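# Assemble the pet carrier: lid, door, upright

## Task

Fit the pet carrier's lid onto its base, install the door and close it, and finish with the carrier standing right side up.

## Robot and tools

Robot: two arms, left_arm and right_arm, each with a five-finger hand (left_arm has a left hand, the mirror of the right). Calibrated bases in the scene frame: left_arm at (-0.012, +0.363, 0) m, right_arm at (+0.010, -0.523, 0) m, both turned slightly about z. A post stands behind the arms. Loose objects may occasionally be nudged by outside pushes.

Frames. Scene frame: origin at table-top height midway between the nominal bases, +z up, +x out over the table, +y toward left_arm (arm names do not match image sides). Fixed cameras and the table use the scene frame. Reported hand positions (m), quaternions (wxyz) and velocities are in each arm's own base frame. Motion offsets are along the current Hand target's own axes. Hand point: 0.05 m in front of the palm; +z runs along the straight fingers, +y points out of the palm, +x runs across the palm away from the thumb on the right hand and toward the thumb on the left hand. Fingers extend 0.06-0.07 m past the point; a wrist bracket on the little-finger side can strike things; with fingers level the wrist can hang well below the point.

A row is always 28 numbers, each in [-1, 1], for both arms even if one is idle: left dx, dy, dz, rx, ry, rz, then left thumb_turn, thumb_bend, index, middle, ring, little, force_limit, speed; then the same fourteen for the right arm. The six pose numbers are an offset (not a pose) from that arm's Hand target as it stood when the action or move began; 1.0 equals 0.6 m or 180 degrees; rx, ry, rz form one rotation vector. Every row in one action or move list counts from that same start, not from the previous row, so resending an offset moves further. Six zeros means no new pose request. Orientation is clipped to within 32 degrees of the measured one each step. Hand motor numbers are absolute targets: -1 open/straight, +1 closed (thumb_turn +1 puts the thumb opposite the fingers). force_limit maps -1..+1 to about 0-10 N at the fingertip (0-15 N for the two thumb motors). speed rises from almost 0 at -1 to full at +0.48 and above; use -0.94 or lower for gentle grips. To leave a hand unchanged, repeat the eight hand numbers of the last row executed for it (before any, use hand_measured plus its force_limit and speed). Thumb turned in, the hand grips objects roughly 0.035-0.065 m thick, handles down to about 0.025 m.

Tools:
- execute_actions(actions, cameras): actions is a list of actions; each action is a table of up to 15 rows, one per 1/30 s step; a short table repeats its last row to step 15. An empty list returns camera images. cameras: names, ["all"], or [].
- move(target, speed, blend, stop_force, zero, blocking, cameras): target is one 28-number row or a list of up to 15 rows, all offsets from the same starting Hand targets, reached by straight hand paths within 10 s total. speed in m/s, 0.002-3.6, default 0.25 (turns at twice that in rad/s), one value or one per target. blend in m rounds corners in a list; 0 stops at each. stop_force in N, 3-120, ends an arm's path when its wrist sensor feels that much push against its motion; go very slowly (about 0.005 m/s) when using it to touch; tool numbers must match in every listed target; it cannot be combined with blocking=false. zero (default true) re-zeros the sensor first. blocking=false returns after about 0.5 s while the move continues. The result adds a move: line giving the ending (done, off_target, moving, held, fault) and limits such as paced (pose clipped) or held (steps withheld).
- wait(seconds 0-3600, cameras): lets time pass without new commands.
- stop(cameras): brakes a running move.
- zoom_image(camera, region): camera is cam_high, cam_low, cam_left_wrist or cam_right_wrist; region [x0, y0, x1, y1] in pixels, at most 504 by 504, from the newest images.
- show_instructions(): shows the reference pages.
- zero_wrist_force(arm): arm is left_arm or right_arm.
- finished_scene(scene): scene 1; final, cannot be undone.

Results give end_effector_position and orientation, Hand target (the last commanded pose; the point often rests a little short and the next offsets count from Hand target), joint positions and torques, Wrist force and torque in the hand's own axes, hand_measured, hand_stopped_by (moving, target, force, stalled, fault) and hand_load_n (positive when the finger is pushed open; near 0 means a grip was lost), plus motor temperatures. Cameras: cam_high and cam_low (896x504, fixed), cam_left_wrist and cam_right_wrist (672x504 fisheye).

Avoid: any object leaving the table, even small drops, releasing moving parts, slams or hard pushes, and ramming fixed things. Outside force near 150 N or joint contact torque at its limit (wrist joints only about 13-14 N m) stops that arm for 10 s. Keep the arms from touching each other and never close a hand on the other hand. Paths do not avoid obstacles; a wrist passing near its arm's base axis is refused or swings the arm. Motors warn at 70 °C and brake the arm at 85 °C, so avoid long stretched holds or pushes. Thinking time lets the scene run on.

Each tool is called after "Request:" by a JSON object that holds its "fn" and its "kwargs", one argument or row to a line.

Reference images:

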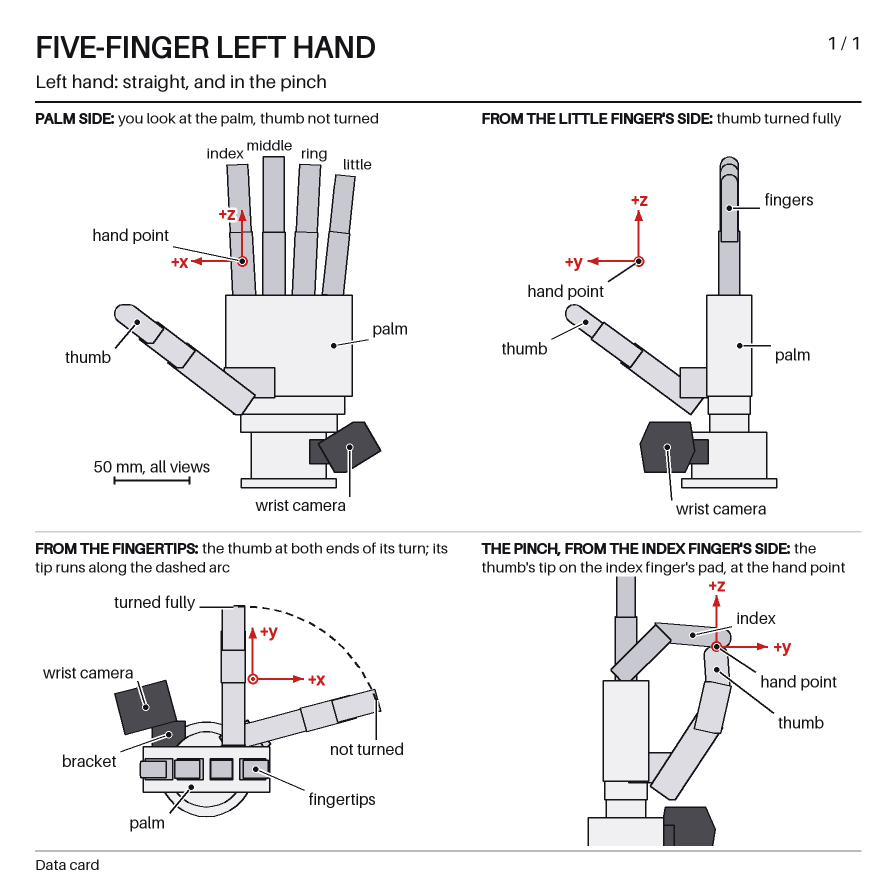

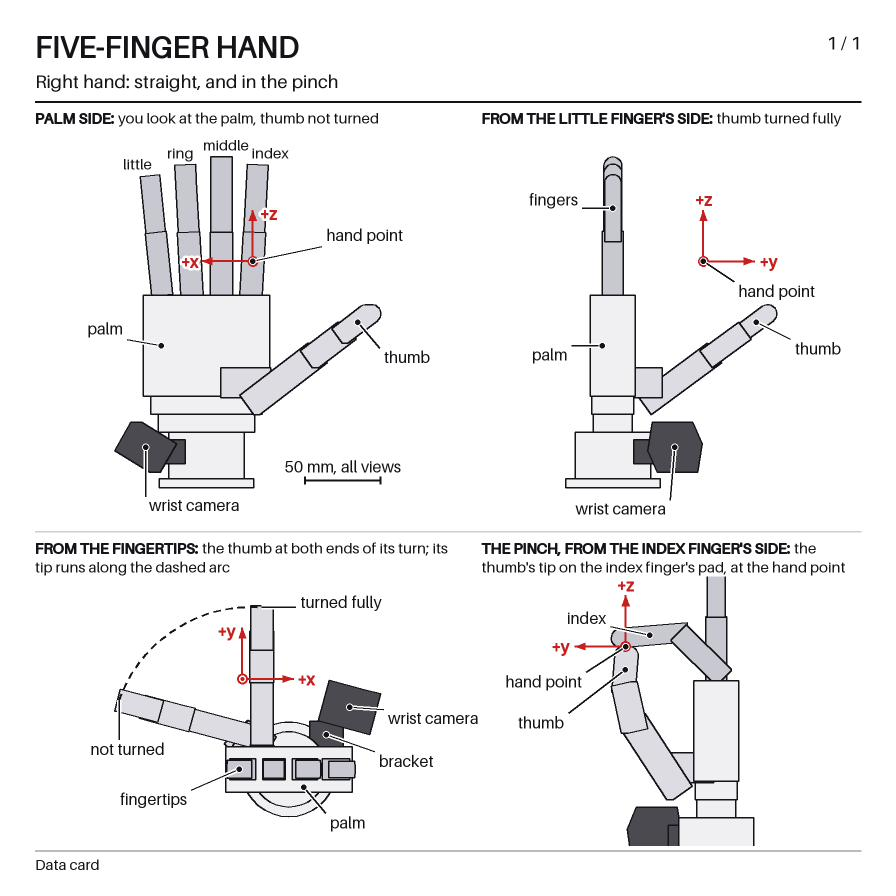

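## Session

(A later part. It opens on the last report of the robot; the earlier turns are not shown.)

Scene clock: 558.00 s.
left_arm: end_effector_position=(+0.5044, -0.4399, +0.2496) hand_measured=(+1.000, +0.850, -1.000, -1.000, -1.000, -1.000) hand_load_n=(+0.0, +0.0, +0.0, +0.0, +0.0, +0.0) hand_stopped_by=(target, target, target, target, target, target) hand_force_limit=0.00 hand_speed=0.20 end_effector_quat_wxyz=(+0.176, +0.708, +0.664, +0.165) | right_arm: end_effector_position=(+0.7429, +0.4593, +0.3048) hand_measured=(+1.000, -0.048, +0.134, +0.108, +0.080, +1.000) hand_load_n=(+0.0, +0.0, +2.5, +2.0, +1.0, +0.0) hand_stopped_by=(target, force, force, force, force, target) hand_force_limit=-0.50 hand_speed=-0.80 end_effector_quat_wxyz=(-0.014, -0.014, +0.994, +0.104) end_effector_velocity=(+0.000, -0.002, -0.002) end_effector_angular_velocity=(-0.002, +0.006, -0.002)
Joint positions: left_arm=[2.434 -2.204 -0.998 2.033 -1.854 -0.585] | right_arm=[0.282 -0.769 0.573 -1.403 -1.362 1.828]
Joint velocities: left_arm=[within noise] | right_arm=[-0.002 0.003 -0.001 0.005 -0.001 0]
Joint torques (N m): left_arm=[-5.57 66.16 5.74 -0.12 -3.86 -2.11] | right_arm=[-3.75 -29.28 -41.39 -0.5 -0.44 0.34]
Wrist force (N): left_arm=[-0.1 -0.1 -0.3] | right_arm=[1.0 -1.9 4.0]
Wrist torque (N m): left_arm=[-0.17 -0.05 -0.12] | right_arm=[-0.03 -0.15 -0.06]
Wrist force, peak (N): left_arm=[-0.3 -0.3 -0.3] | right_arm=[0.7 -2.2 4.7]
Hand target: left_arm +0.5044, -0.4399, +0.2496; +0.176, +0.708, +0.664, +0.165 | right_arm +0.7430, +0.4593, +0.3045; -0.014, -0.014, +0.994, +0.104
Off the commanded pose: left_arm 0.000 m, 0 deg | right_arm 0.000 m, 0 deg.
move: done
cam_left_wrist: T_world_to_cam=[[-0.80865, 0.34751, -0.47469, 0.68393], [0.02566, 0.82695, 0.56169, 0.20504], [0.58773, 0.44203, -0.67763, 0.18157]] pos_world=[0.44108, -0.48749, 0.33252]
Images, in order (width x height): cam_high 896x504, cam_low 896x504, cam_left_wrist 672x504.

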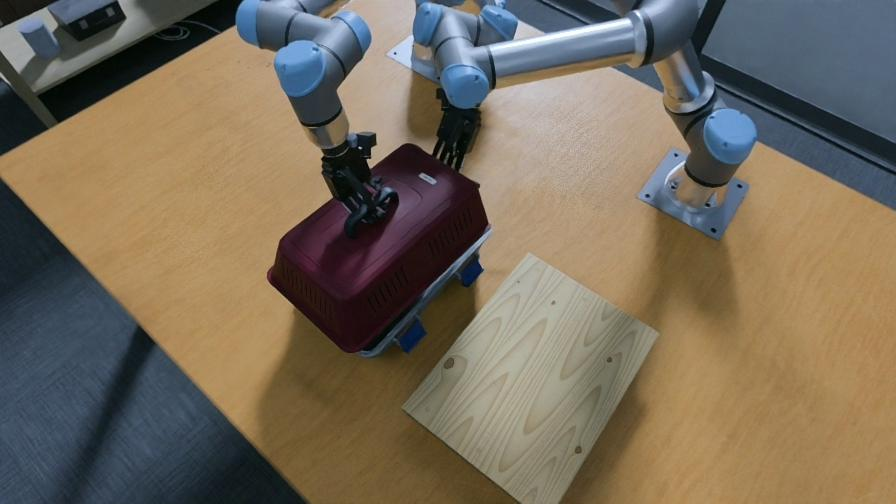

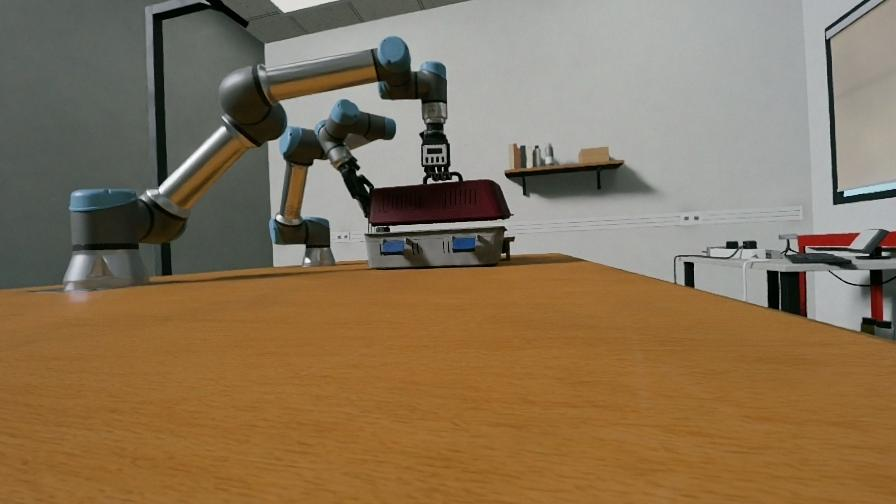

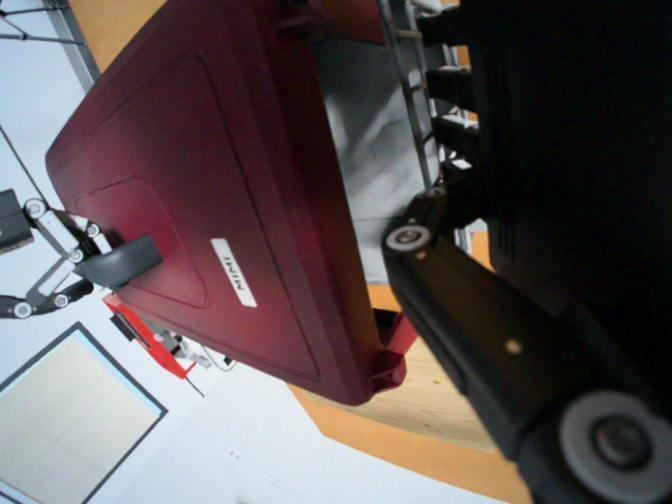

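Request:
{"fn": "move", "kwargs": {
  "target": [0,0,0,0,0,0,1,0.85,-1,-1,-1,-1,0,0.2,0.0117,0.0017,0.0085,0,0,0,1,0.7,0.2,0.2,0.2,1,-0.5,-0.8],
  "cameras": ["cam_left_wrist","cam_high","cam_low"],
  "speed": 0.03
}}

Request:
{"fn": "zoom_image", "kwargs": {
  "camera": "cam_high",
  "region": [400, 130, 510, 250]
}}

Request:
{"fn": "zoom_image", "kwargs": {
  "camera": "cam_low",
  "region": [345, 190, 405, 250]
}}

Request:
{"fn": "zoom_image", "kwargs": {
  "camera": "cam_low",
  "region": [350, 170, 520, 270]
}}

Scene clock: 568.67 s.
left_arm: end_effector_position=(+0.5044, -0.4399, +0.2496) hand_measured=(+1.000, +0.850, -1.000, -1.000, -1.000, -1.000) hand_load_n=(+0.0, +0.0, +0.0, +0.0, +0.0, +0.0) hand_stopped_by=(target, target, target, target, target, target) hand_force_limit=0.00 hand_speed=0.20 end_effector_quat_wxyz=(+0.176, +0.708, +0.664, +0.165) | right_arm: end_effector_position=(+0.7357, +0.4612, +0.3003) hand_measured=(+1.000, -0.048, +0.134, +0.108, +0.080, +1.000) hand_load_n=(+0.0, +0.0, +2.5, +2.0, +1.5, +0.0) hand_stopped_by=(target, force, force, force, force, target) hand_force_limit=-0.50 hand_speed=-0.80 end_effector_quat_wxyz=(-0.014, -0.014, +0.994, +0.104)
Joint positions: left_arm=[2.434 -2.204 -0.998 2.033 -1.854 -0.585] | right_arm=[0.287 -0.797 0.633 -1.437 -1.362 1.833]
Joint torques (N m): left_arm=[-6.41 66.43 6.67 -0.13 -3.7 -1.66] | right_arm=[-4.59 -26.69 -41.38 -0.61 -1.59 -0.31]
Wrist force (N): left_arm=[-0.1 -0.2 -0.2] | right_arm=[1.0 -1.8 4.2]
Wrist torque (N m): left_arm=[-0.19 -0.05 -0.12] | right_arm=[-0.02 -0.15 -0.05]
Wrist force, peak (N): left_arm=[-0.2 -0.2 -0.4] | right_arm=[0.3 -2.7 4.9]
Hand target: left_arm +0.5044, -0.4399, +0.2496; +0.176, +0.708, +0.664, +0.165 | right_arm +0.7358, +0.4611, +0.2999; -0.014, -0.014, +0.994, +0.104
Off the commanded pose: left_arm 0.000 m, 0 deg | right_arm 0.000 m, 0 deg.
move: done
cam_left_wrist: T_world_to_cam=[[-0.80865, 0.34751, -0.47469, 0.68393], [0.02566, 0.82695, 0.56169, 0.20504], [0.58773, 0.44203, -0.67763, 0.18157]] pos_world=[0.44108, -0.48749, 0.33252]
Images, in order (width x height): cam_high 896x504, cam_low 896x504, cam_left_wrist 672x504.

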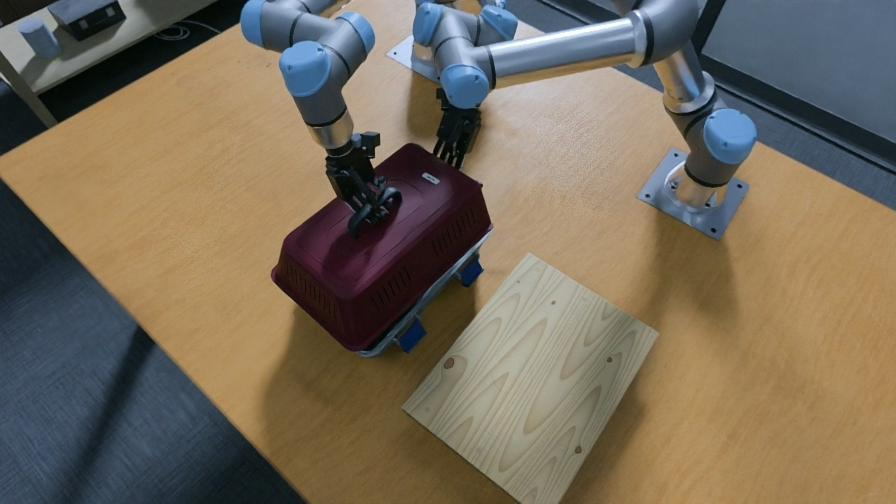

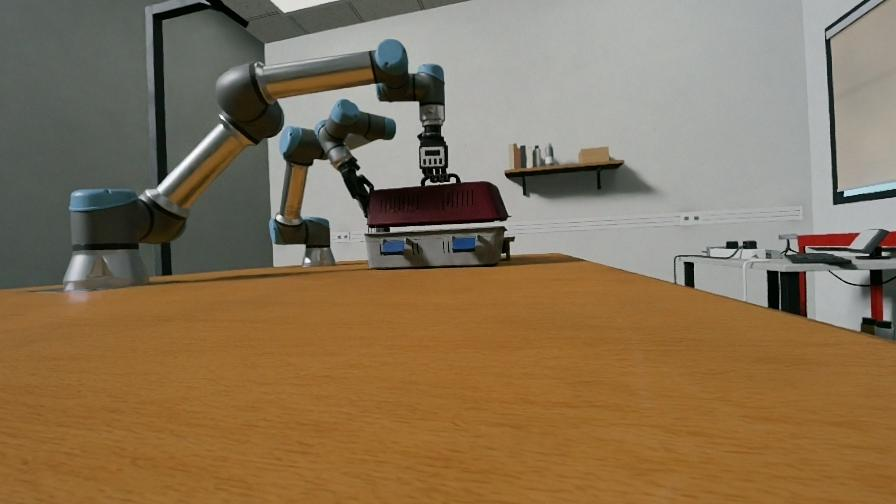

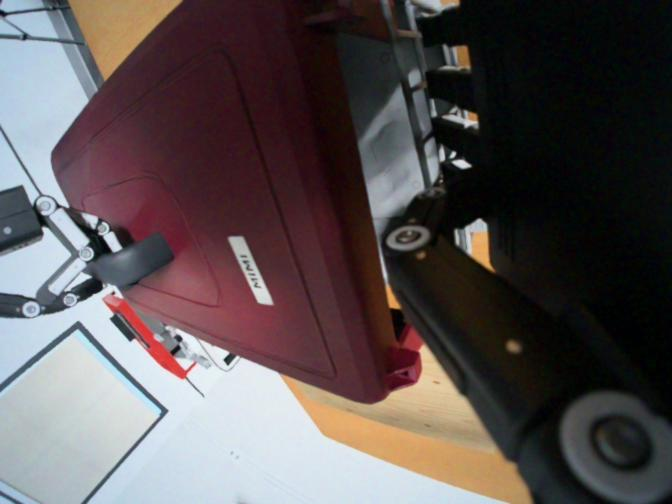

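Scaled by 4.200 from the camera's image (finer frame: 1280x720).

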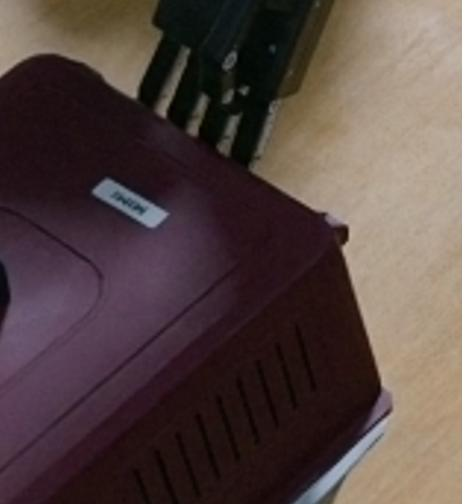

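Scaled by 8.400 from the camera's image (finer frame: 1280x720).

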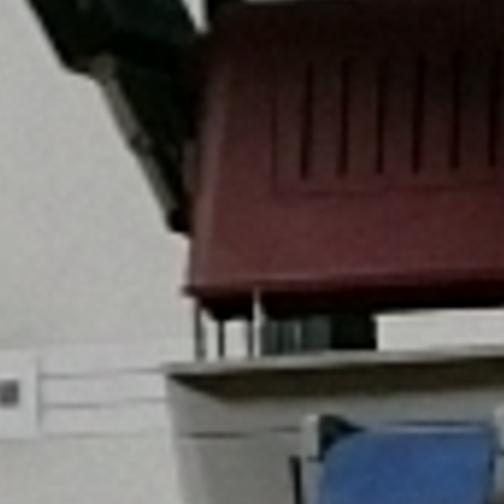

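Scaled by 2.965 from the camera's image (finer frame: 1280x720).

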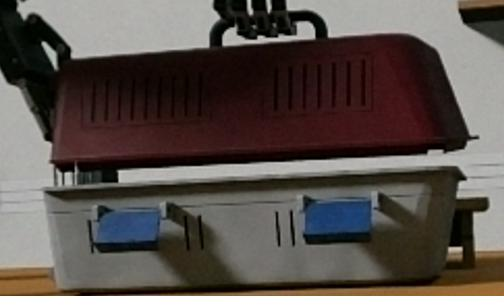

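Request:
{"fn": "zoom_image", "kwargs": {
  "camera": "cam_high",
  "region": [260, 230, 440, 370]
}}

Request:
{"fn": "zoom_image", "kwargs": {
  "camera": "cam_high",
  "region": [430, 170, 510, 250]
}}

Scaled by 2.800 from the camera's image (finer frame: 1280x720).

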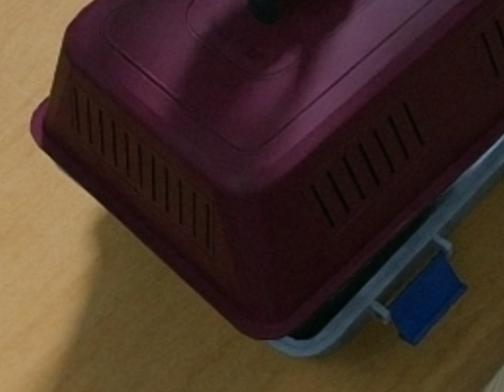

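Scaled by 6.300 from the camera's image (finer frame: 1280x720).

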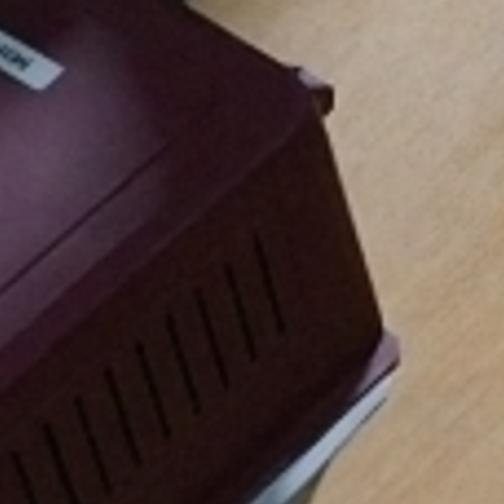

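Request:
{"fn": "zoom_image", "kwargs": {
  "camera": "cam_high",
  "region": [340, 215, 500, 365]
}}

Scaled by 3.150 from the camera's image (finer frame: 1280x720).

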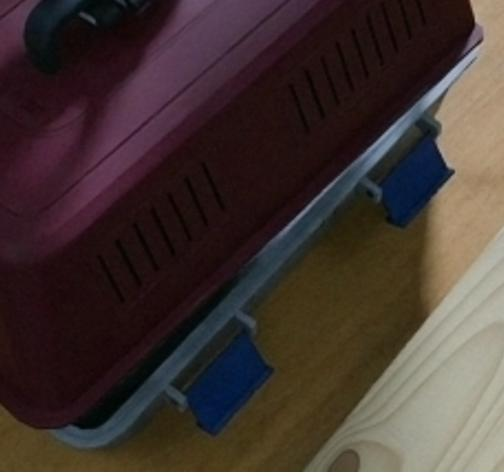

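Request:
{"fn": "move", "kwargs": {
  "target": [0,0,0,0,0,0,1,0.85,-1,-1,-1,-1,0,0.2,0.01,0.0185,0.0042,0.0004,0.0032,-0.0152,1,0.7,0.2,0.2,0.2,1,-0.5,-0.8],
  "cameras": ["cam_left_wrist","cam_high","cam_low"],
  "speed": 0.03
}}

Request:
{"fn": "zoom_image", "kwargs": {
  "camera": "cam_high",
  "region": [340, 215, 500, 365]
}}

Request:
{"fn": "zoom_image", "kwargs": {
  "camera": "cam_low",
  "region": [350, 170, 520, 270]
}}

Request:
{"fn": "zoom_image", "kwargs": {
  "camera": "cam_left_wrist",
  "region": [200, 0, 500, 400]
}}

Scene clock: 600.70 s.
left_arm: end_effector_position=(+0.5044, -0.4399, +0.2496) hand_measured=(+1.000, +0.850, -1.000, -1.000, -1.000, -1.000) hand_load_n=(+0.0, +0.0, +0.0, +0.0, +0.0, +0.0) hand_stopped_by=(target, target, target, target, target, target) hand_force_limit=0.00 hand_speed=0.20 end_effector_quat_wxyz=(+0.176, +0.708, +0.664, +0.165) | right_arm: end_effector_position=(+0.7294, +0.4725, +0.2999) hand_measured=(+1.000, -0.048, +0.134, +0.108, +0.080, +1.000) hand_load_n=(+0.0, +0.0, +2.5, +1.5, +1.0, +0.0) hand_stopped_by=(target, force, force, force, force, target) hand_force_limit=-0.50 hand_speed=-0.80 end_effector_quat_wxyz=(-0.017, -0.038, +0.994, +0.104)
Joint positions: left_arm=[2.434 -2.204 -0.998 2.033 -1.854 -0.585] | right_arm=[0.3 -0.78 0.602 -1.415 -1.361 1.796]
Joint torques (N m): left_arm=[-6.41 65.97 7.97 -0.21 -3.85 -1.27] | right_arm=[-3.85 -44.65 -17.13 -3.92 3.15 1.66]
Wrist force (N): left_arm=[-0.2 0.2 -0.2] | right_arm=[1.0 -1.9 3.9]
Wrist torque (N m): left_arm=[-0.13 -0.05 -0.13] | right_arm=[-0.03 -0.15 0.05]
Wrist force, peak (N): left_arm=[-0.5 0.0 -0.2] | right_arm=[0.9 -2.4 4.6]
Hand target: left_arm +0.5044, -0.4399, +0.2496; +0.176, +0.708, +0.664, +0.165 | right_arm +0.7295, +0.4723, +0.2999; -0.017, -0.038, +0.994, +0.104
Off the commanded pose: left_arm 0.000 m, 0 deg | right_arm 0.000 m, 0 deg.
move: done
cam_left_wrist: T_world_to_cam=[[-0.80865, 0.34751, -0.47469, 0.68393], [0.02566, 0.82695, 0.56169, 0.20504], [0.58773, 0.44203, -0.67763, 0.18157]] pos_world=[0.44108, -0.48749, 0.33252]
Images, in order (width x height): cam_high 896x504, cam_low 896x504, cam_left_wrist 672x504.

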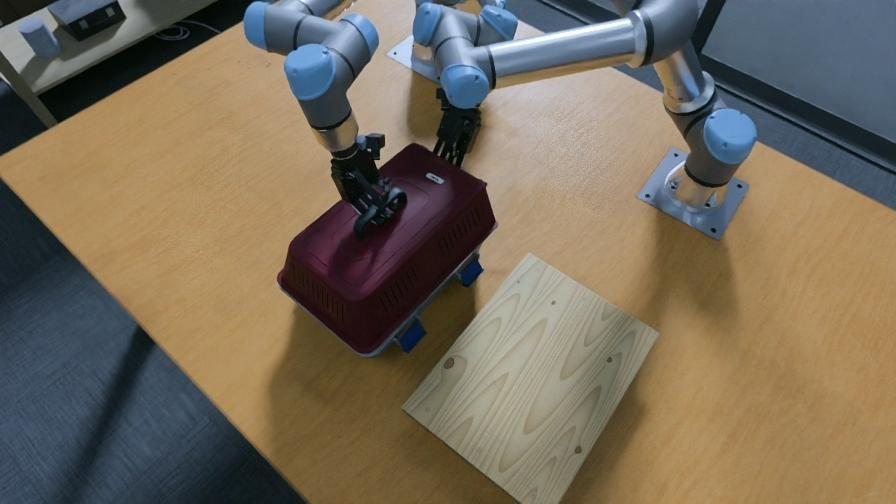

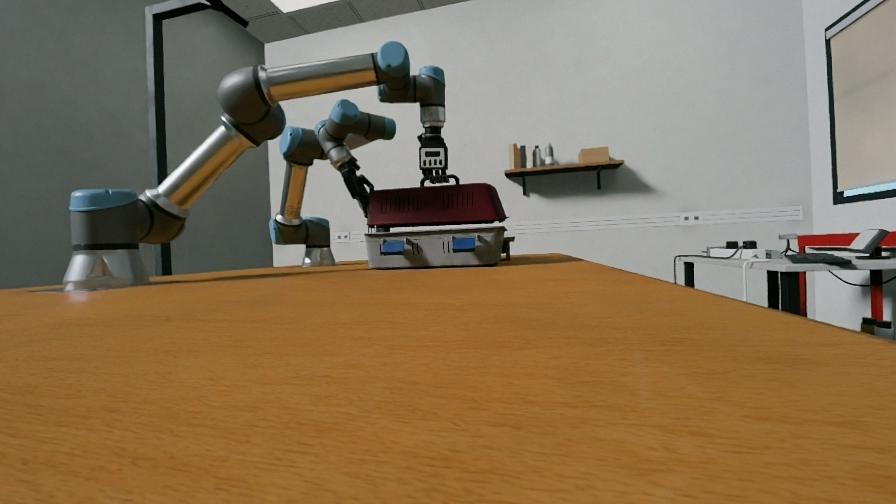

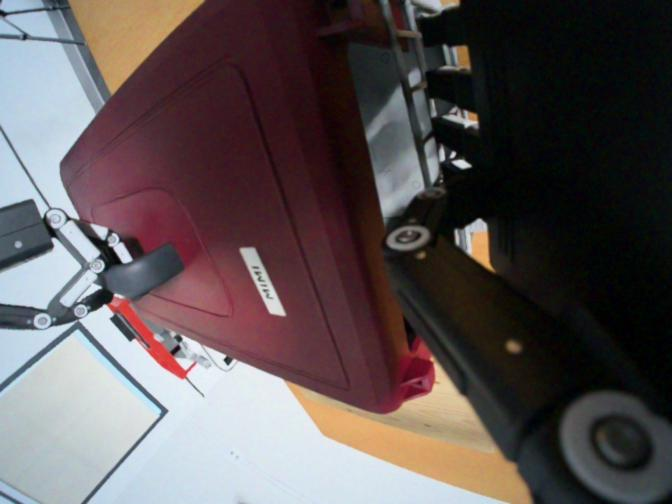

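Scaled by 3.150 from the camera's image (finer frame: 1280x720).

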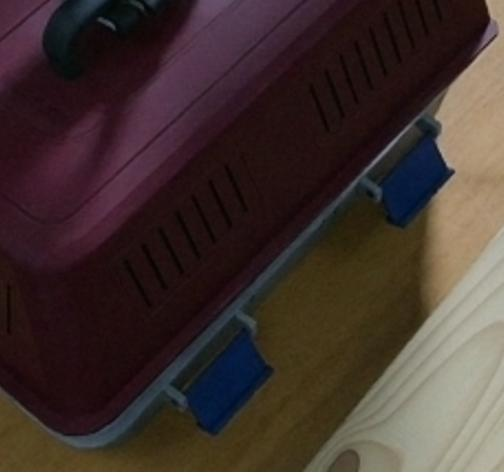

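Scaled by 2.965 from the camera's image (finer frame: 1280x720).

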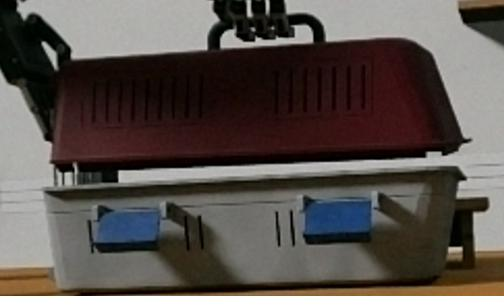

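Scaled by 1.260 from the camera's image (finer frame: 960x720).

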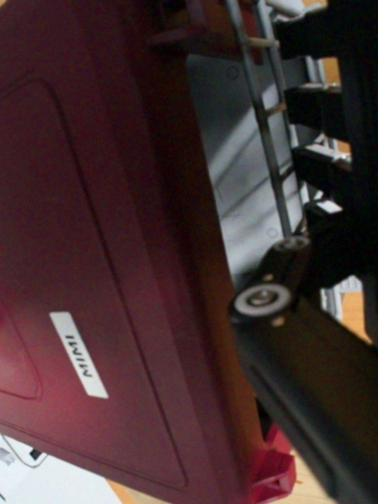

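Request:
{"fn": "zoom_image", "kwargs": {
  "camera": "cam_high",
  "region": [440, 200, 510, 270]
}}

Request:
{"fn": "zoom_image", "kwargs": {
  "camera": "cam_high",
  "region": [340, 290, 420, 370]
}}

Request:
{"fn": "zoom_image", "kwargs": {
  "camera": "cam_high",
  "region": [265, 260, 345, 340]
}}

Scaled by 7.200 from the camera's image (finer frame: 1280x720).

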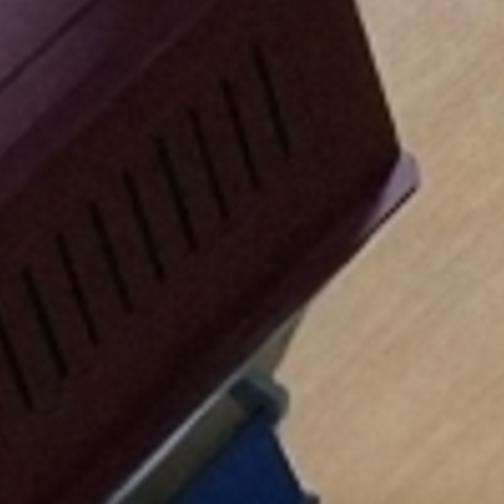

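Scaled by 6.300 from the camera's image (finer frame: 1280x720).

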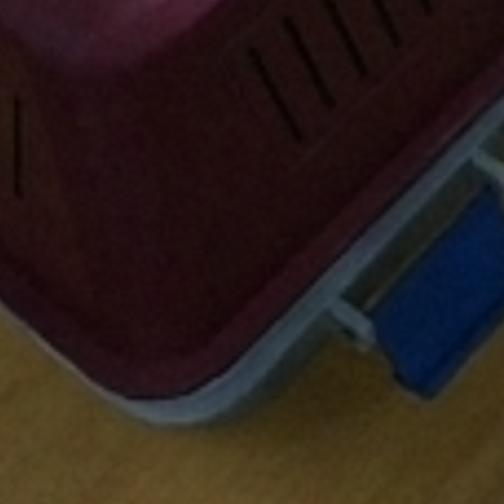

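Scaled by 6.300 from the camera's image (finer frame: 1280x720).

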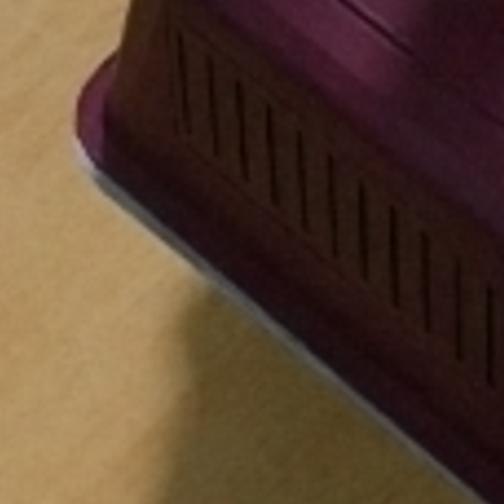

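Request:
{"fn": "execute_actions", "kwargs": {
  "actions": [],
  "cameras": ["cam_right_wrist"]
}}

Request:
{"fn": "zoom_image", "kwargs": {
  "camera": "cam_right_wrist",
  "region": [230, 0, 670, 440]
}}

Scene clock: 629.33 s.
left_arm: end_effector_position=(+0.5044, -0.4399, +0.2496) hand_measured=(+1.000, +0.850, -1.000, -1.000, -1.000, -1.000) hand_load_n=(+0.0, +0.0, +0.0, +0.0, +0.0, +0.0) hand_stopped_by=(target, target, target, target, target, target) hand_force_limit=0.00 hand_speed=0.20 end_effector_quat_wxyz=(+0.176, +0.708, +0.664, +0.165) | right_arm: end_effector_position=(+0.7295, +0.4723, +0.2999) hand_measured=(+1.000, -0.048, +0.134, +0.108, +0.080, +1.000) hand_load_n=(+0.0, +0.5, +2.0, +1.5, +1.0, +0.0) hand_stopped_by=(target, force, force, force, force, target) hand_force_limit=-0.50 hand_speed=-0.80 end_effector_quat_wxyz=(-0.017, -0.038, +0.994, +0.104)
Joint positions: left_arm=[2.434 -2.204 -0.998 2.033 -1.854 -0.585] | right_arm=[0.3 -0.78 0.603 -1.415 -1.361 1.796]
Joint velocities: within noise
Joint torques (N m): left_arm=[-6.8 65.69 7.69 -0.03 -3.87 -1.04] | right_arm=[-4.14 -80.06 -6.98 -5.13 -1.62 1.5]
Motor temperatures (°C): left_arm=[33 28 35 39 32 38] | right_arm=[25 38 38 32 37 50]
Wrist force (N): left_arm=[-0.1 0.0 -0.2] | right_arm=[0.9 -2.0 4.1]
Wrist torque (N m): left_arm=[-0.16 -0.05 -0.12] | right_arm=[-0.07 -0.14 0.03]
Wrist force, peak (N): left_arm=[-0.3 0.2 -0.4] | right_arm=[1.0 -2.0 4.6]
Hand target: left_arm +0.5044, -0.4399, +0.2496; +0.176, +0.708, +0.664, +0.165 | right_arm +0.7295, +0.4723, +0.2999; -0.017, -0.038, +0.994, +0.104
Off the commanded pose: left_arm 0.000 m, 0 deg | right_arm 0.000 m, 0 deg.
camera_calibration:
cam_right_wrist: T_world_to_cam=[[-0.37314, 0.90736, 0.19358, -0.21565], [0.82386, 0.22811, 0.51887, -0.85785], [0.42664, 0.35309, -0.83265, -0.11421]] pos_world=[0.67501, 0.43169, 0.39176]
Images, in order (width x height): cam_right_wrist 672x504.

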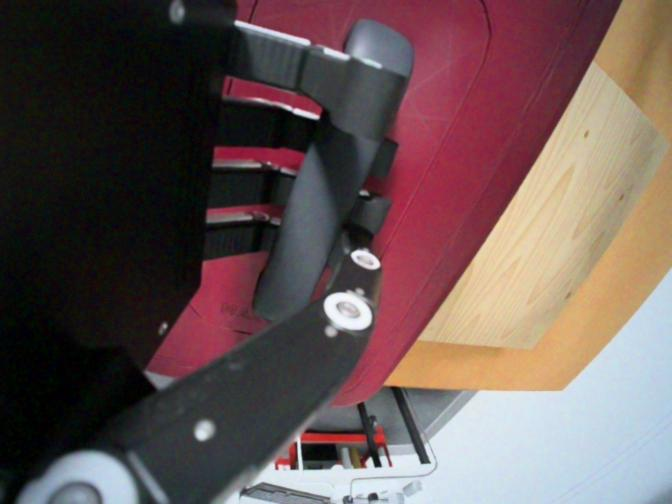

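Scaled by 1.145 from the camera's image (finer frame: 960x720).

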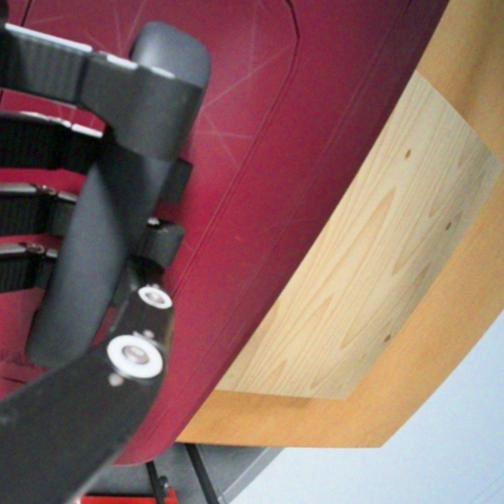

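Request:
{"fn": "move", "kwargs": {
  "target": [0,0,0,0,0,0,1,0.85,-1,-1,-1,-1,0,0.2,0,0,0,0.0315,0.0033,0.0015,1,0.7,0.2,0.2,0.2,1,-0.5,-0.8],
  "cameras": ["cam_right_wrist","cam_high","cam_low"],
  "speed": 0.03
}}

Request:
{"fn": "zoom_image", "kwargs": {
  "camera": "cam_high",
  "region": [340, 290, 420, 370]
}}

Request:
{"fn": "zoom_image", "kwargs": {
  "camera": "cam_high",
  "region": [440, 200, 510, 270]
}}

Request:
{"fn": "zoom_image", "kwargs": {
  "camera": "cam_low",
  "region": [350, 170, 520, 270]
}}

Request:
{"fn": "zoom_image", "kwargs": {
  "camera": "cam_high",
  "region": [265, 260, 345, 340]
}}

Scene clock: 648.57 s.
left_arm: end_effector_position=(+0.5044, -0.4399, +0.2496) hand_measured=(+1.000, +0.850, -1.000, -1.000, -1.000, -1.000) hand_load_n=(+0.0, +0.0, -0.5, +0.5, +0.0, +0.0) hand_stopped_by=(target, target, target, target, target, target) hand_force_limit=0.00 hand_speed=0.20 end_effector_quat_wxyz=(+0.176, +0.708, +0.664, +0.165) | right_arm: end_effector_position=(+0.7295, +0.4724, +0.2998) hand_measured=(+1.000, -0.048, +0.134, +0.108, +0.080, +1.000) hand_load_n=(+0.0, +0.0, +2.5, +1.0, +1.5, +0.0) hand_stopped_by=(target, force, force, force, force, target) hand_force_limit=-0.50 hand_speed=-0.80 end_effector_quat_wxyz=(-0.020, -0.037, +0.998, +0.054) end_effector_velocity=(+0.001, +0.000, -0.001) end_effector_angular_velocity=(+0.005, +0.000, -0.002)
Joint positions: left_arm=[2.434 -2.204 -0.998 2.033 -1.854 -0.585] | right_arm=[0.328 -0.712 0.446 -1.297 -1.455 1.824]
Joint velocities: left_arm=[within noise] | right_arm=[-0.001 0 0.005 -0.006 0.004 0.001]
Joint torques (N m): left_arm=[-6.38 64.69 10.09 -0.2 -3.79 -0.64] | right_arm=[-3.7 -61.82 -7.42 -5.11 3.02 -1.16]
Wrist force (N): left_arm=[-0.1 -0.2 -0.2] | right_arm=[0.9 -1.5 3.9]
Wrist torque (N m): left_arm=[-0.18 -0.05 -0.12] | right_arm=[-0.03 -0.16 -0.05]
Wrist force, peak (N): left_arm=[-0.2 -0.3 -0.4] | right_arm=[1.3 -2.2 5.1]
Hand target: left_arm +0.5044, -0.4399, +0.2496; +0.176, +0.708, +0.664, +0.165 | right_arm +0.7295, +0.4723, +0.2999; -0.020, -0.037, +0.998, +0.054
Off the commanded pose: left_arm 0.000 m, 0 deg | right_arm 0.000 m, 0 deg.
move: done
cam_right_wrist: T_world_to_cam=[[-0.37265, 0.92219, 0.10344, -0.19594], [0.82554, 0.27854, 0.49082, -0.87452], [0.42382, 0.2683, -0.8651, -0.06248]] pos_world=[0.67541, 0.44105, 0.39545]
Images, in order (width x height): cam_high 896x504, cam_low 896x504, cam_right_wrist 672x504.

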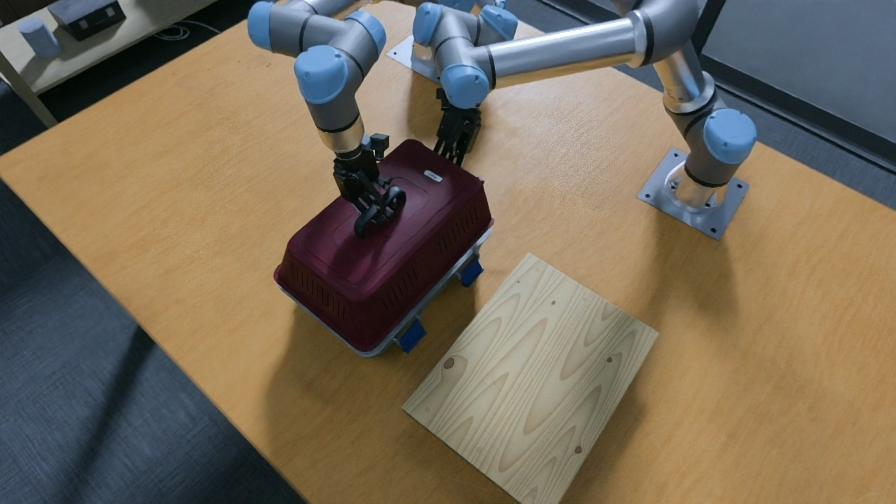

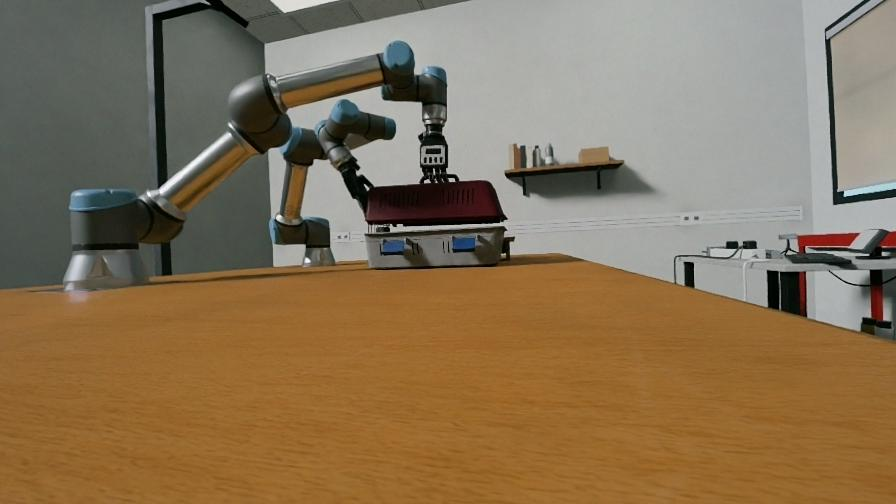

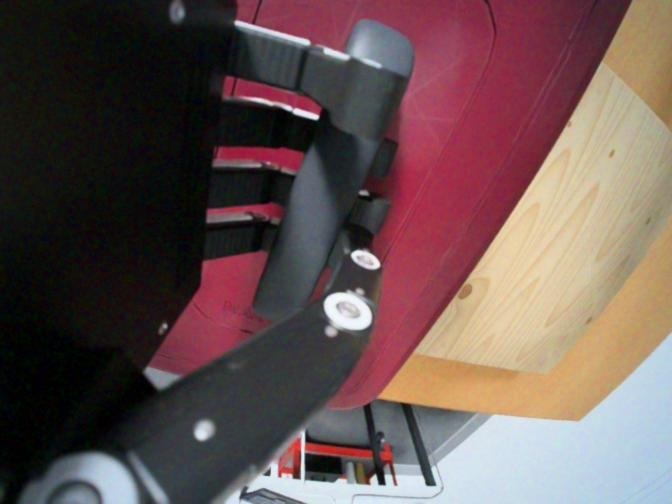

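Scaled by 6.300 from the camera's image (finer frame: 1280x720).

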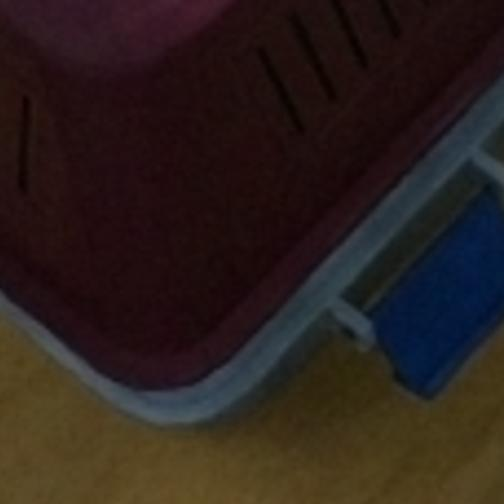

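Scaled by 7.200 from the camera's image (finer frame: 1280x720).

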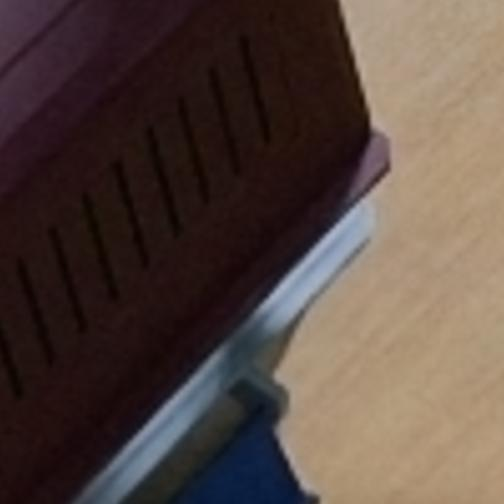

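Scaled by 2.965 from the camera's image (finer frame: 1280x720).

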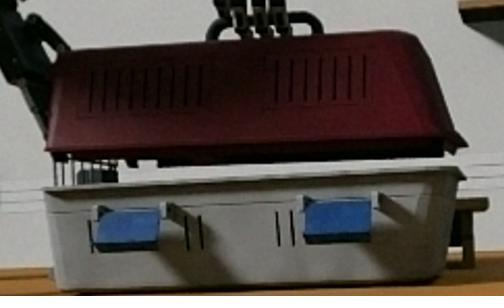

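Scaled by 6.300 from the camera's image (finer frame: 1280x720).

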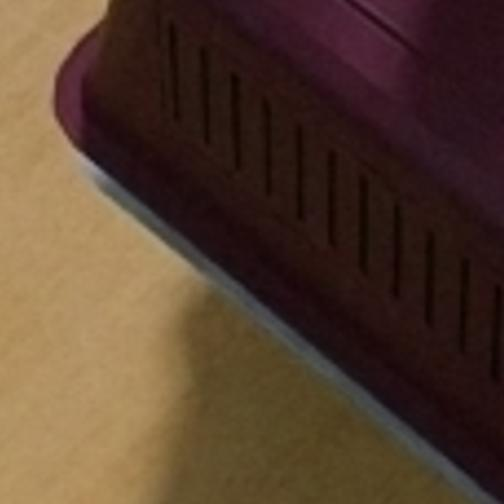

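Request:
{"fn": "zoom_image", "kwargs": {
  "camera": "cam_low",
  "region": [355, 195, 435, 245]
}}

Request:
{"fn": "zoom_image", "kwargs": {
  "camera": "cam_low",
  "region": [435, 195, 515, 245]
}}

Scaled by 6.300 from the camera's image (finer frame: 1280x720).

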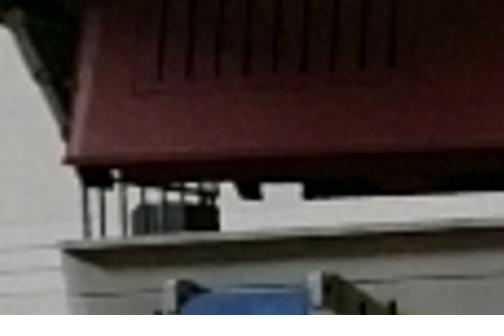

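Scaled by 6.300 from the camera's image (finer frame: 1280x720).

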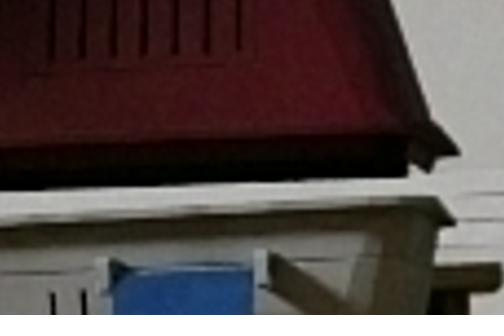

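Request:
{"fn": "move", "kwargs": {
  "target": [0,0,0,0,0,0,1,0.85,-1,-1,-1,-1,0,0.2,0.0008,0.0037,0.0331,-0.0001,-0.0005,0.0044,1,0.7,0.2,0.2,0.2,1,-0.5,-0.8],
  "cameras": ["cam_left_wrist","cam_high","cam_low"],
  "speed": 0.02,
  "stop_force": 6
}}

Request:
{"fn": "zoom_image", "kwargs": {
  "camera": "cam_low",
  "region": [355, 180, 405, 245]
}}

Request:
{"fn": "zoom_image", "kwargs": {
  "camera": "cam_left_wrist",
  "region": [300, 0, 500, 200]
}}

Request:
{"fn": "zoom_image", "kwargs": {
  "camera": "cam_high",
  "region": [440, 160, 510, 270]
}}

Scene clock: 673.70 s.
left_arm: end_effector_position=(+0.5044, -0.4399, +0.2496) hand_measured=(+1.000, +0.850, -1.000, -1.000, -1.000, -1.000) hand_load_n=(+0.0, +0.0, +0.0, +0.0, +0.0, +0.0) hand_stopped_by=(target, target, target, target, target, target) hand_force_limit=0.00 hand_speed=0.20 end_effector_quat_wxyz=(+0.176, +0.708, +0.664, +0.165) | right_arm: end_effector_position=(+0.7279, +0.4766, +0.2806) hand_measured=(+1.000, -0.048, +0.134, +0.108, +0.080, +1.000) hand_load_n=(+0.0, +0.0, +1.5, +1.0, +2.0, +0.0) hand_stopped_by=(target, force, force, force, force, target) hand_force_limit=-0.50 hand_speed=-0.80 end_effector_quat_wxyz=(-0.020, -0.030, +0.998, +0.054)
Joint positions: left_arm=[2.434 -2.204 -0.998 2.033 -1.854 -0.585] | right_arm=[0.334 -0.737 0.541 -1.371 -1.455 1.844]
Joint torques (N m): left_arm=[-6.76 64.26 10.44 -0.42 -3.66 -0.1] | right_arm=[-3.95 -38.59 -41.58 -0.41 -1.74 -1.46]
Wrist force (N): left_arm=[-0.1 -0.3 -0.4] | right_arm=[0.4 -1.6 4.0]
Wrist torque (N m): left_arm=[-0.15 -0.06 -0.12] | right_arm=[-0.04 -0.17 -0.11]
Wrist force, peak (N): left_arm=[-0.3 -0.8 -0.4] | right_arm=[0.5 -1.6 4.9]
Hand target: left_arm +0.5044, -0.4399, +0.2496; +0.176, +0.708, +0.664, +0.165 | right_arm +0.7279, +0.4766, +0.2804; -0.020, -0.030, +0.998, +0.054
Off the commanded pose: left_arm 0.000 m, 0 deg | right_arm 0.000 m, 0 deg.
move: done
cam_left_wrist: T_world_to_cam=[[-0.80865, 0.34751, -0.47469, 0.68393], [0.02566, 0.82695, 0.56169, 0.20504], [0.58773, 0.44203, -0.67763, 0.18157]] pos_world=[0.44108, -0.48749, 0.33252]
Images, in order (width x height): cam_high 896x504, cam_low 896x504, cam_left_wrist 672x504.

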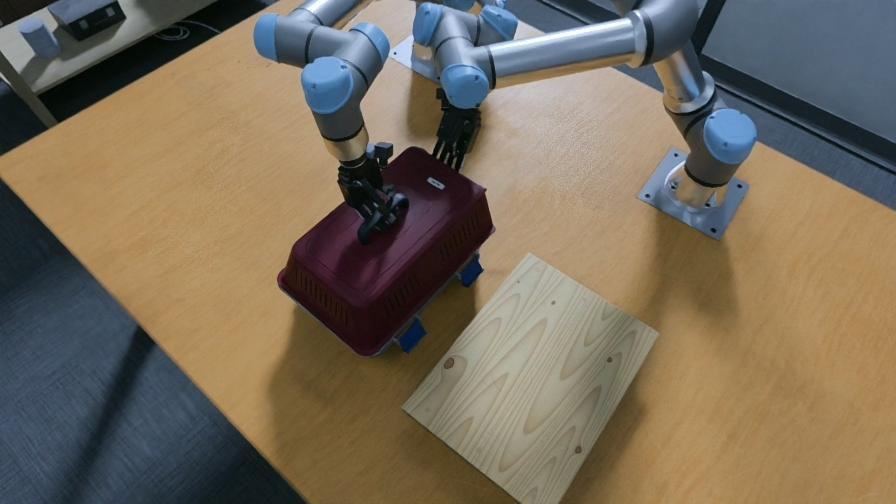

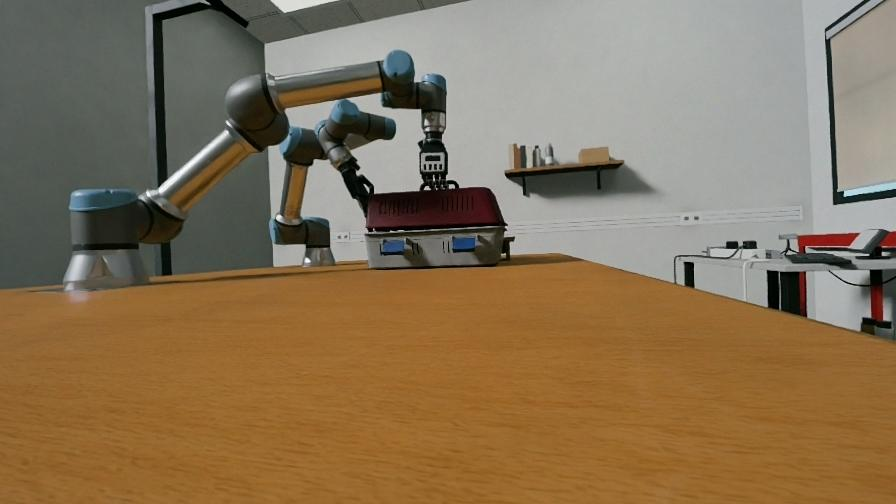

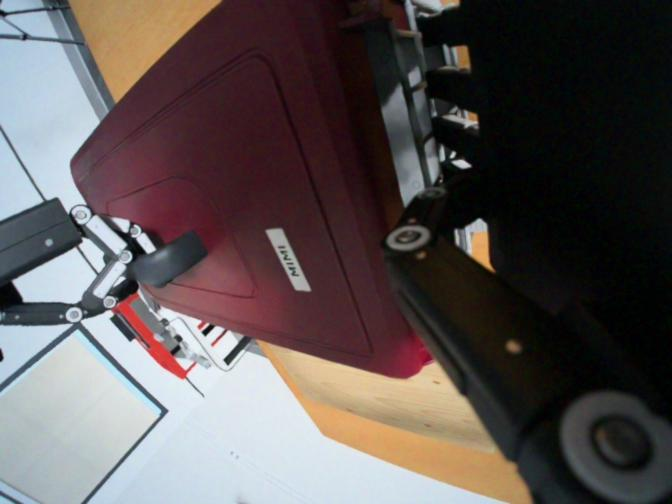

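Scaled by 7.754 from the camera's image (finer frame: 1280x720).

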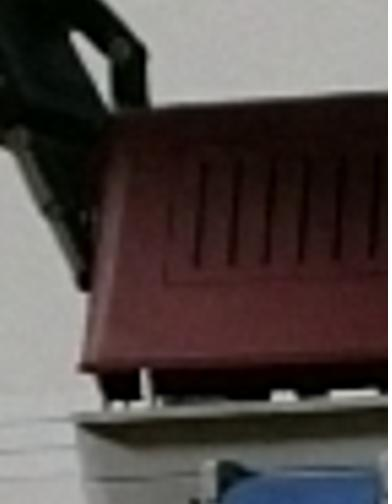

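Scaled by 2.520 from the camera's image (finer frame: 960x720).

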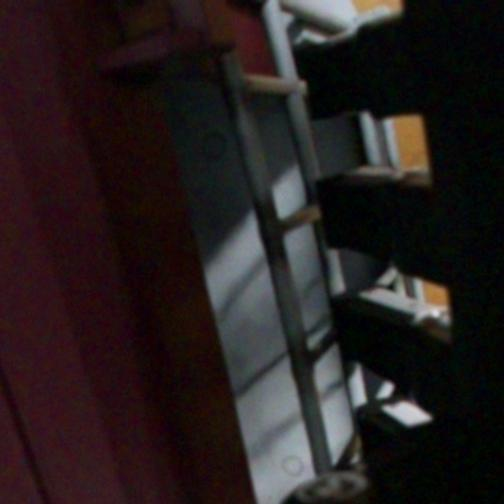

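Scaled by 4.582 from the camera's image (finer frame: 1280x720).

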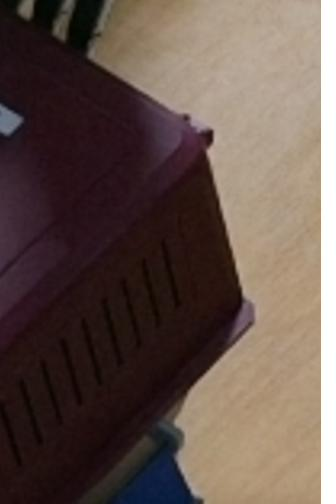

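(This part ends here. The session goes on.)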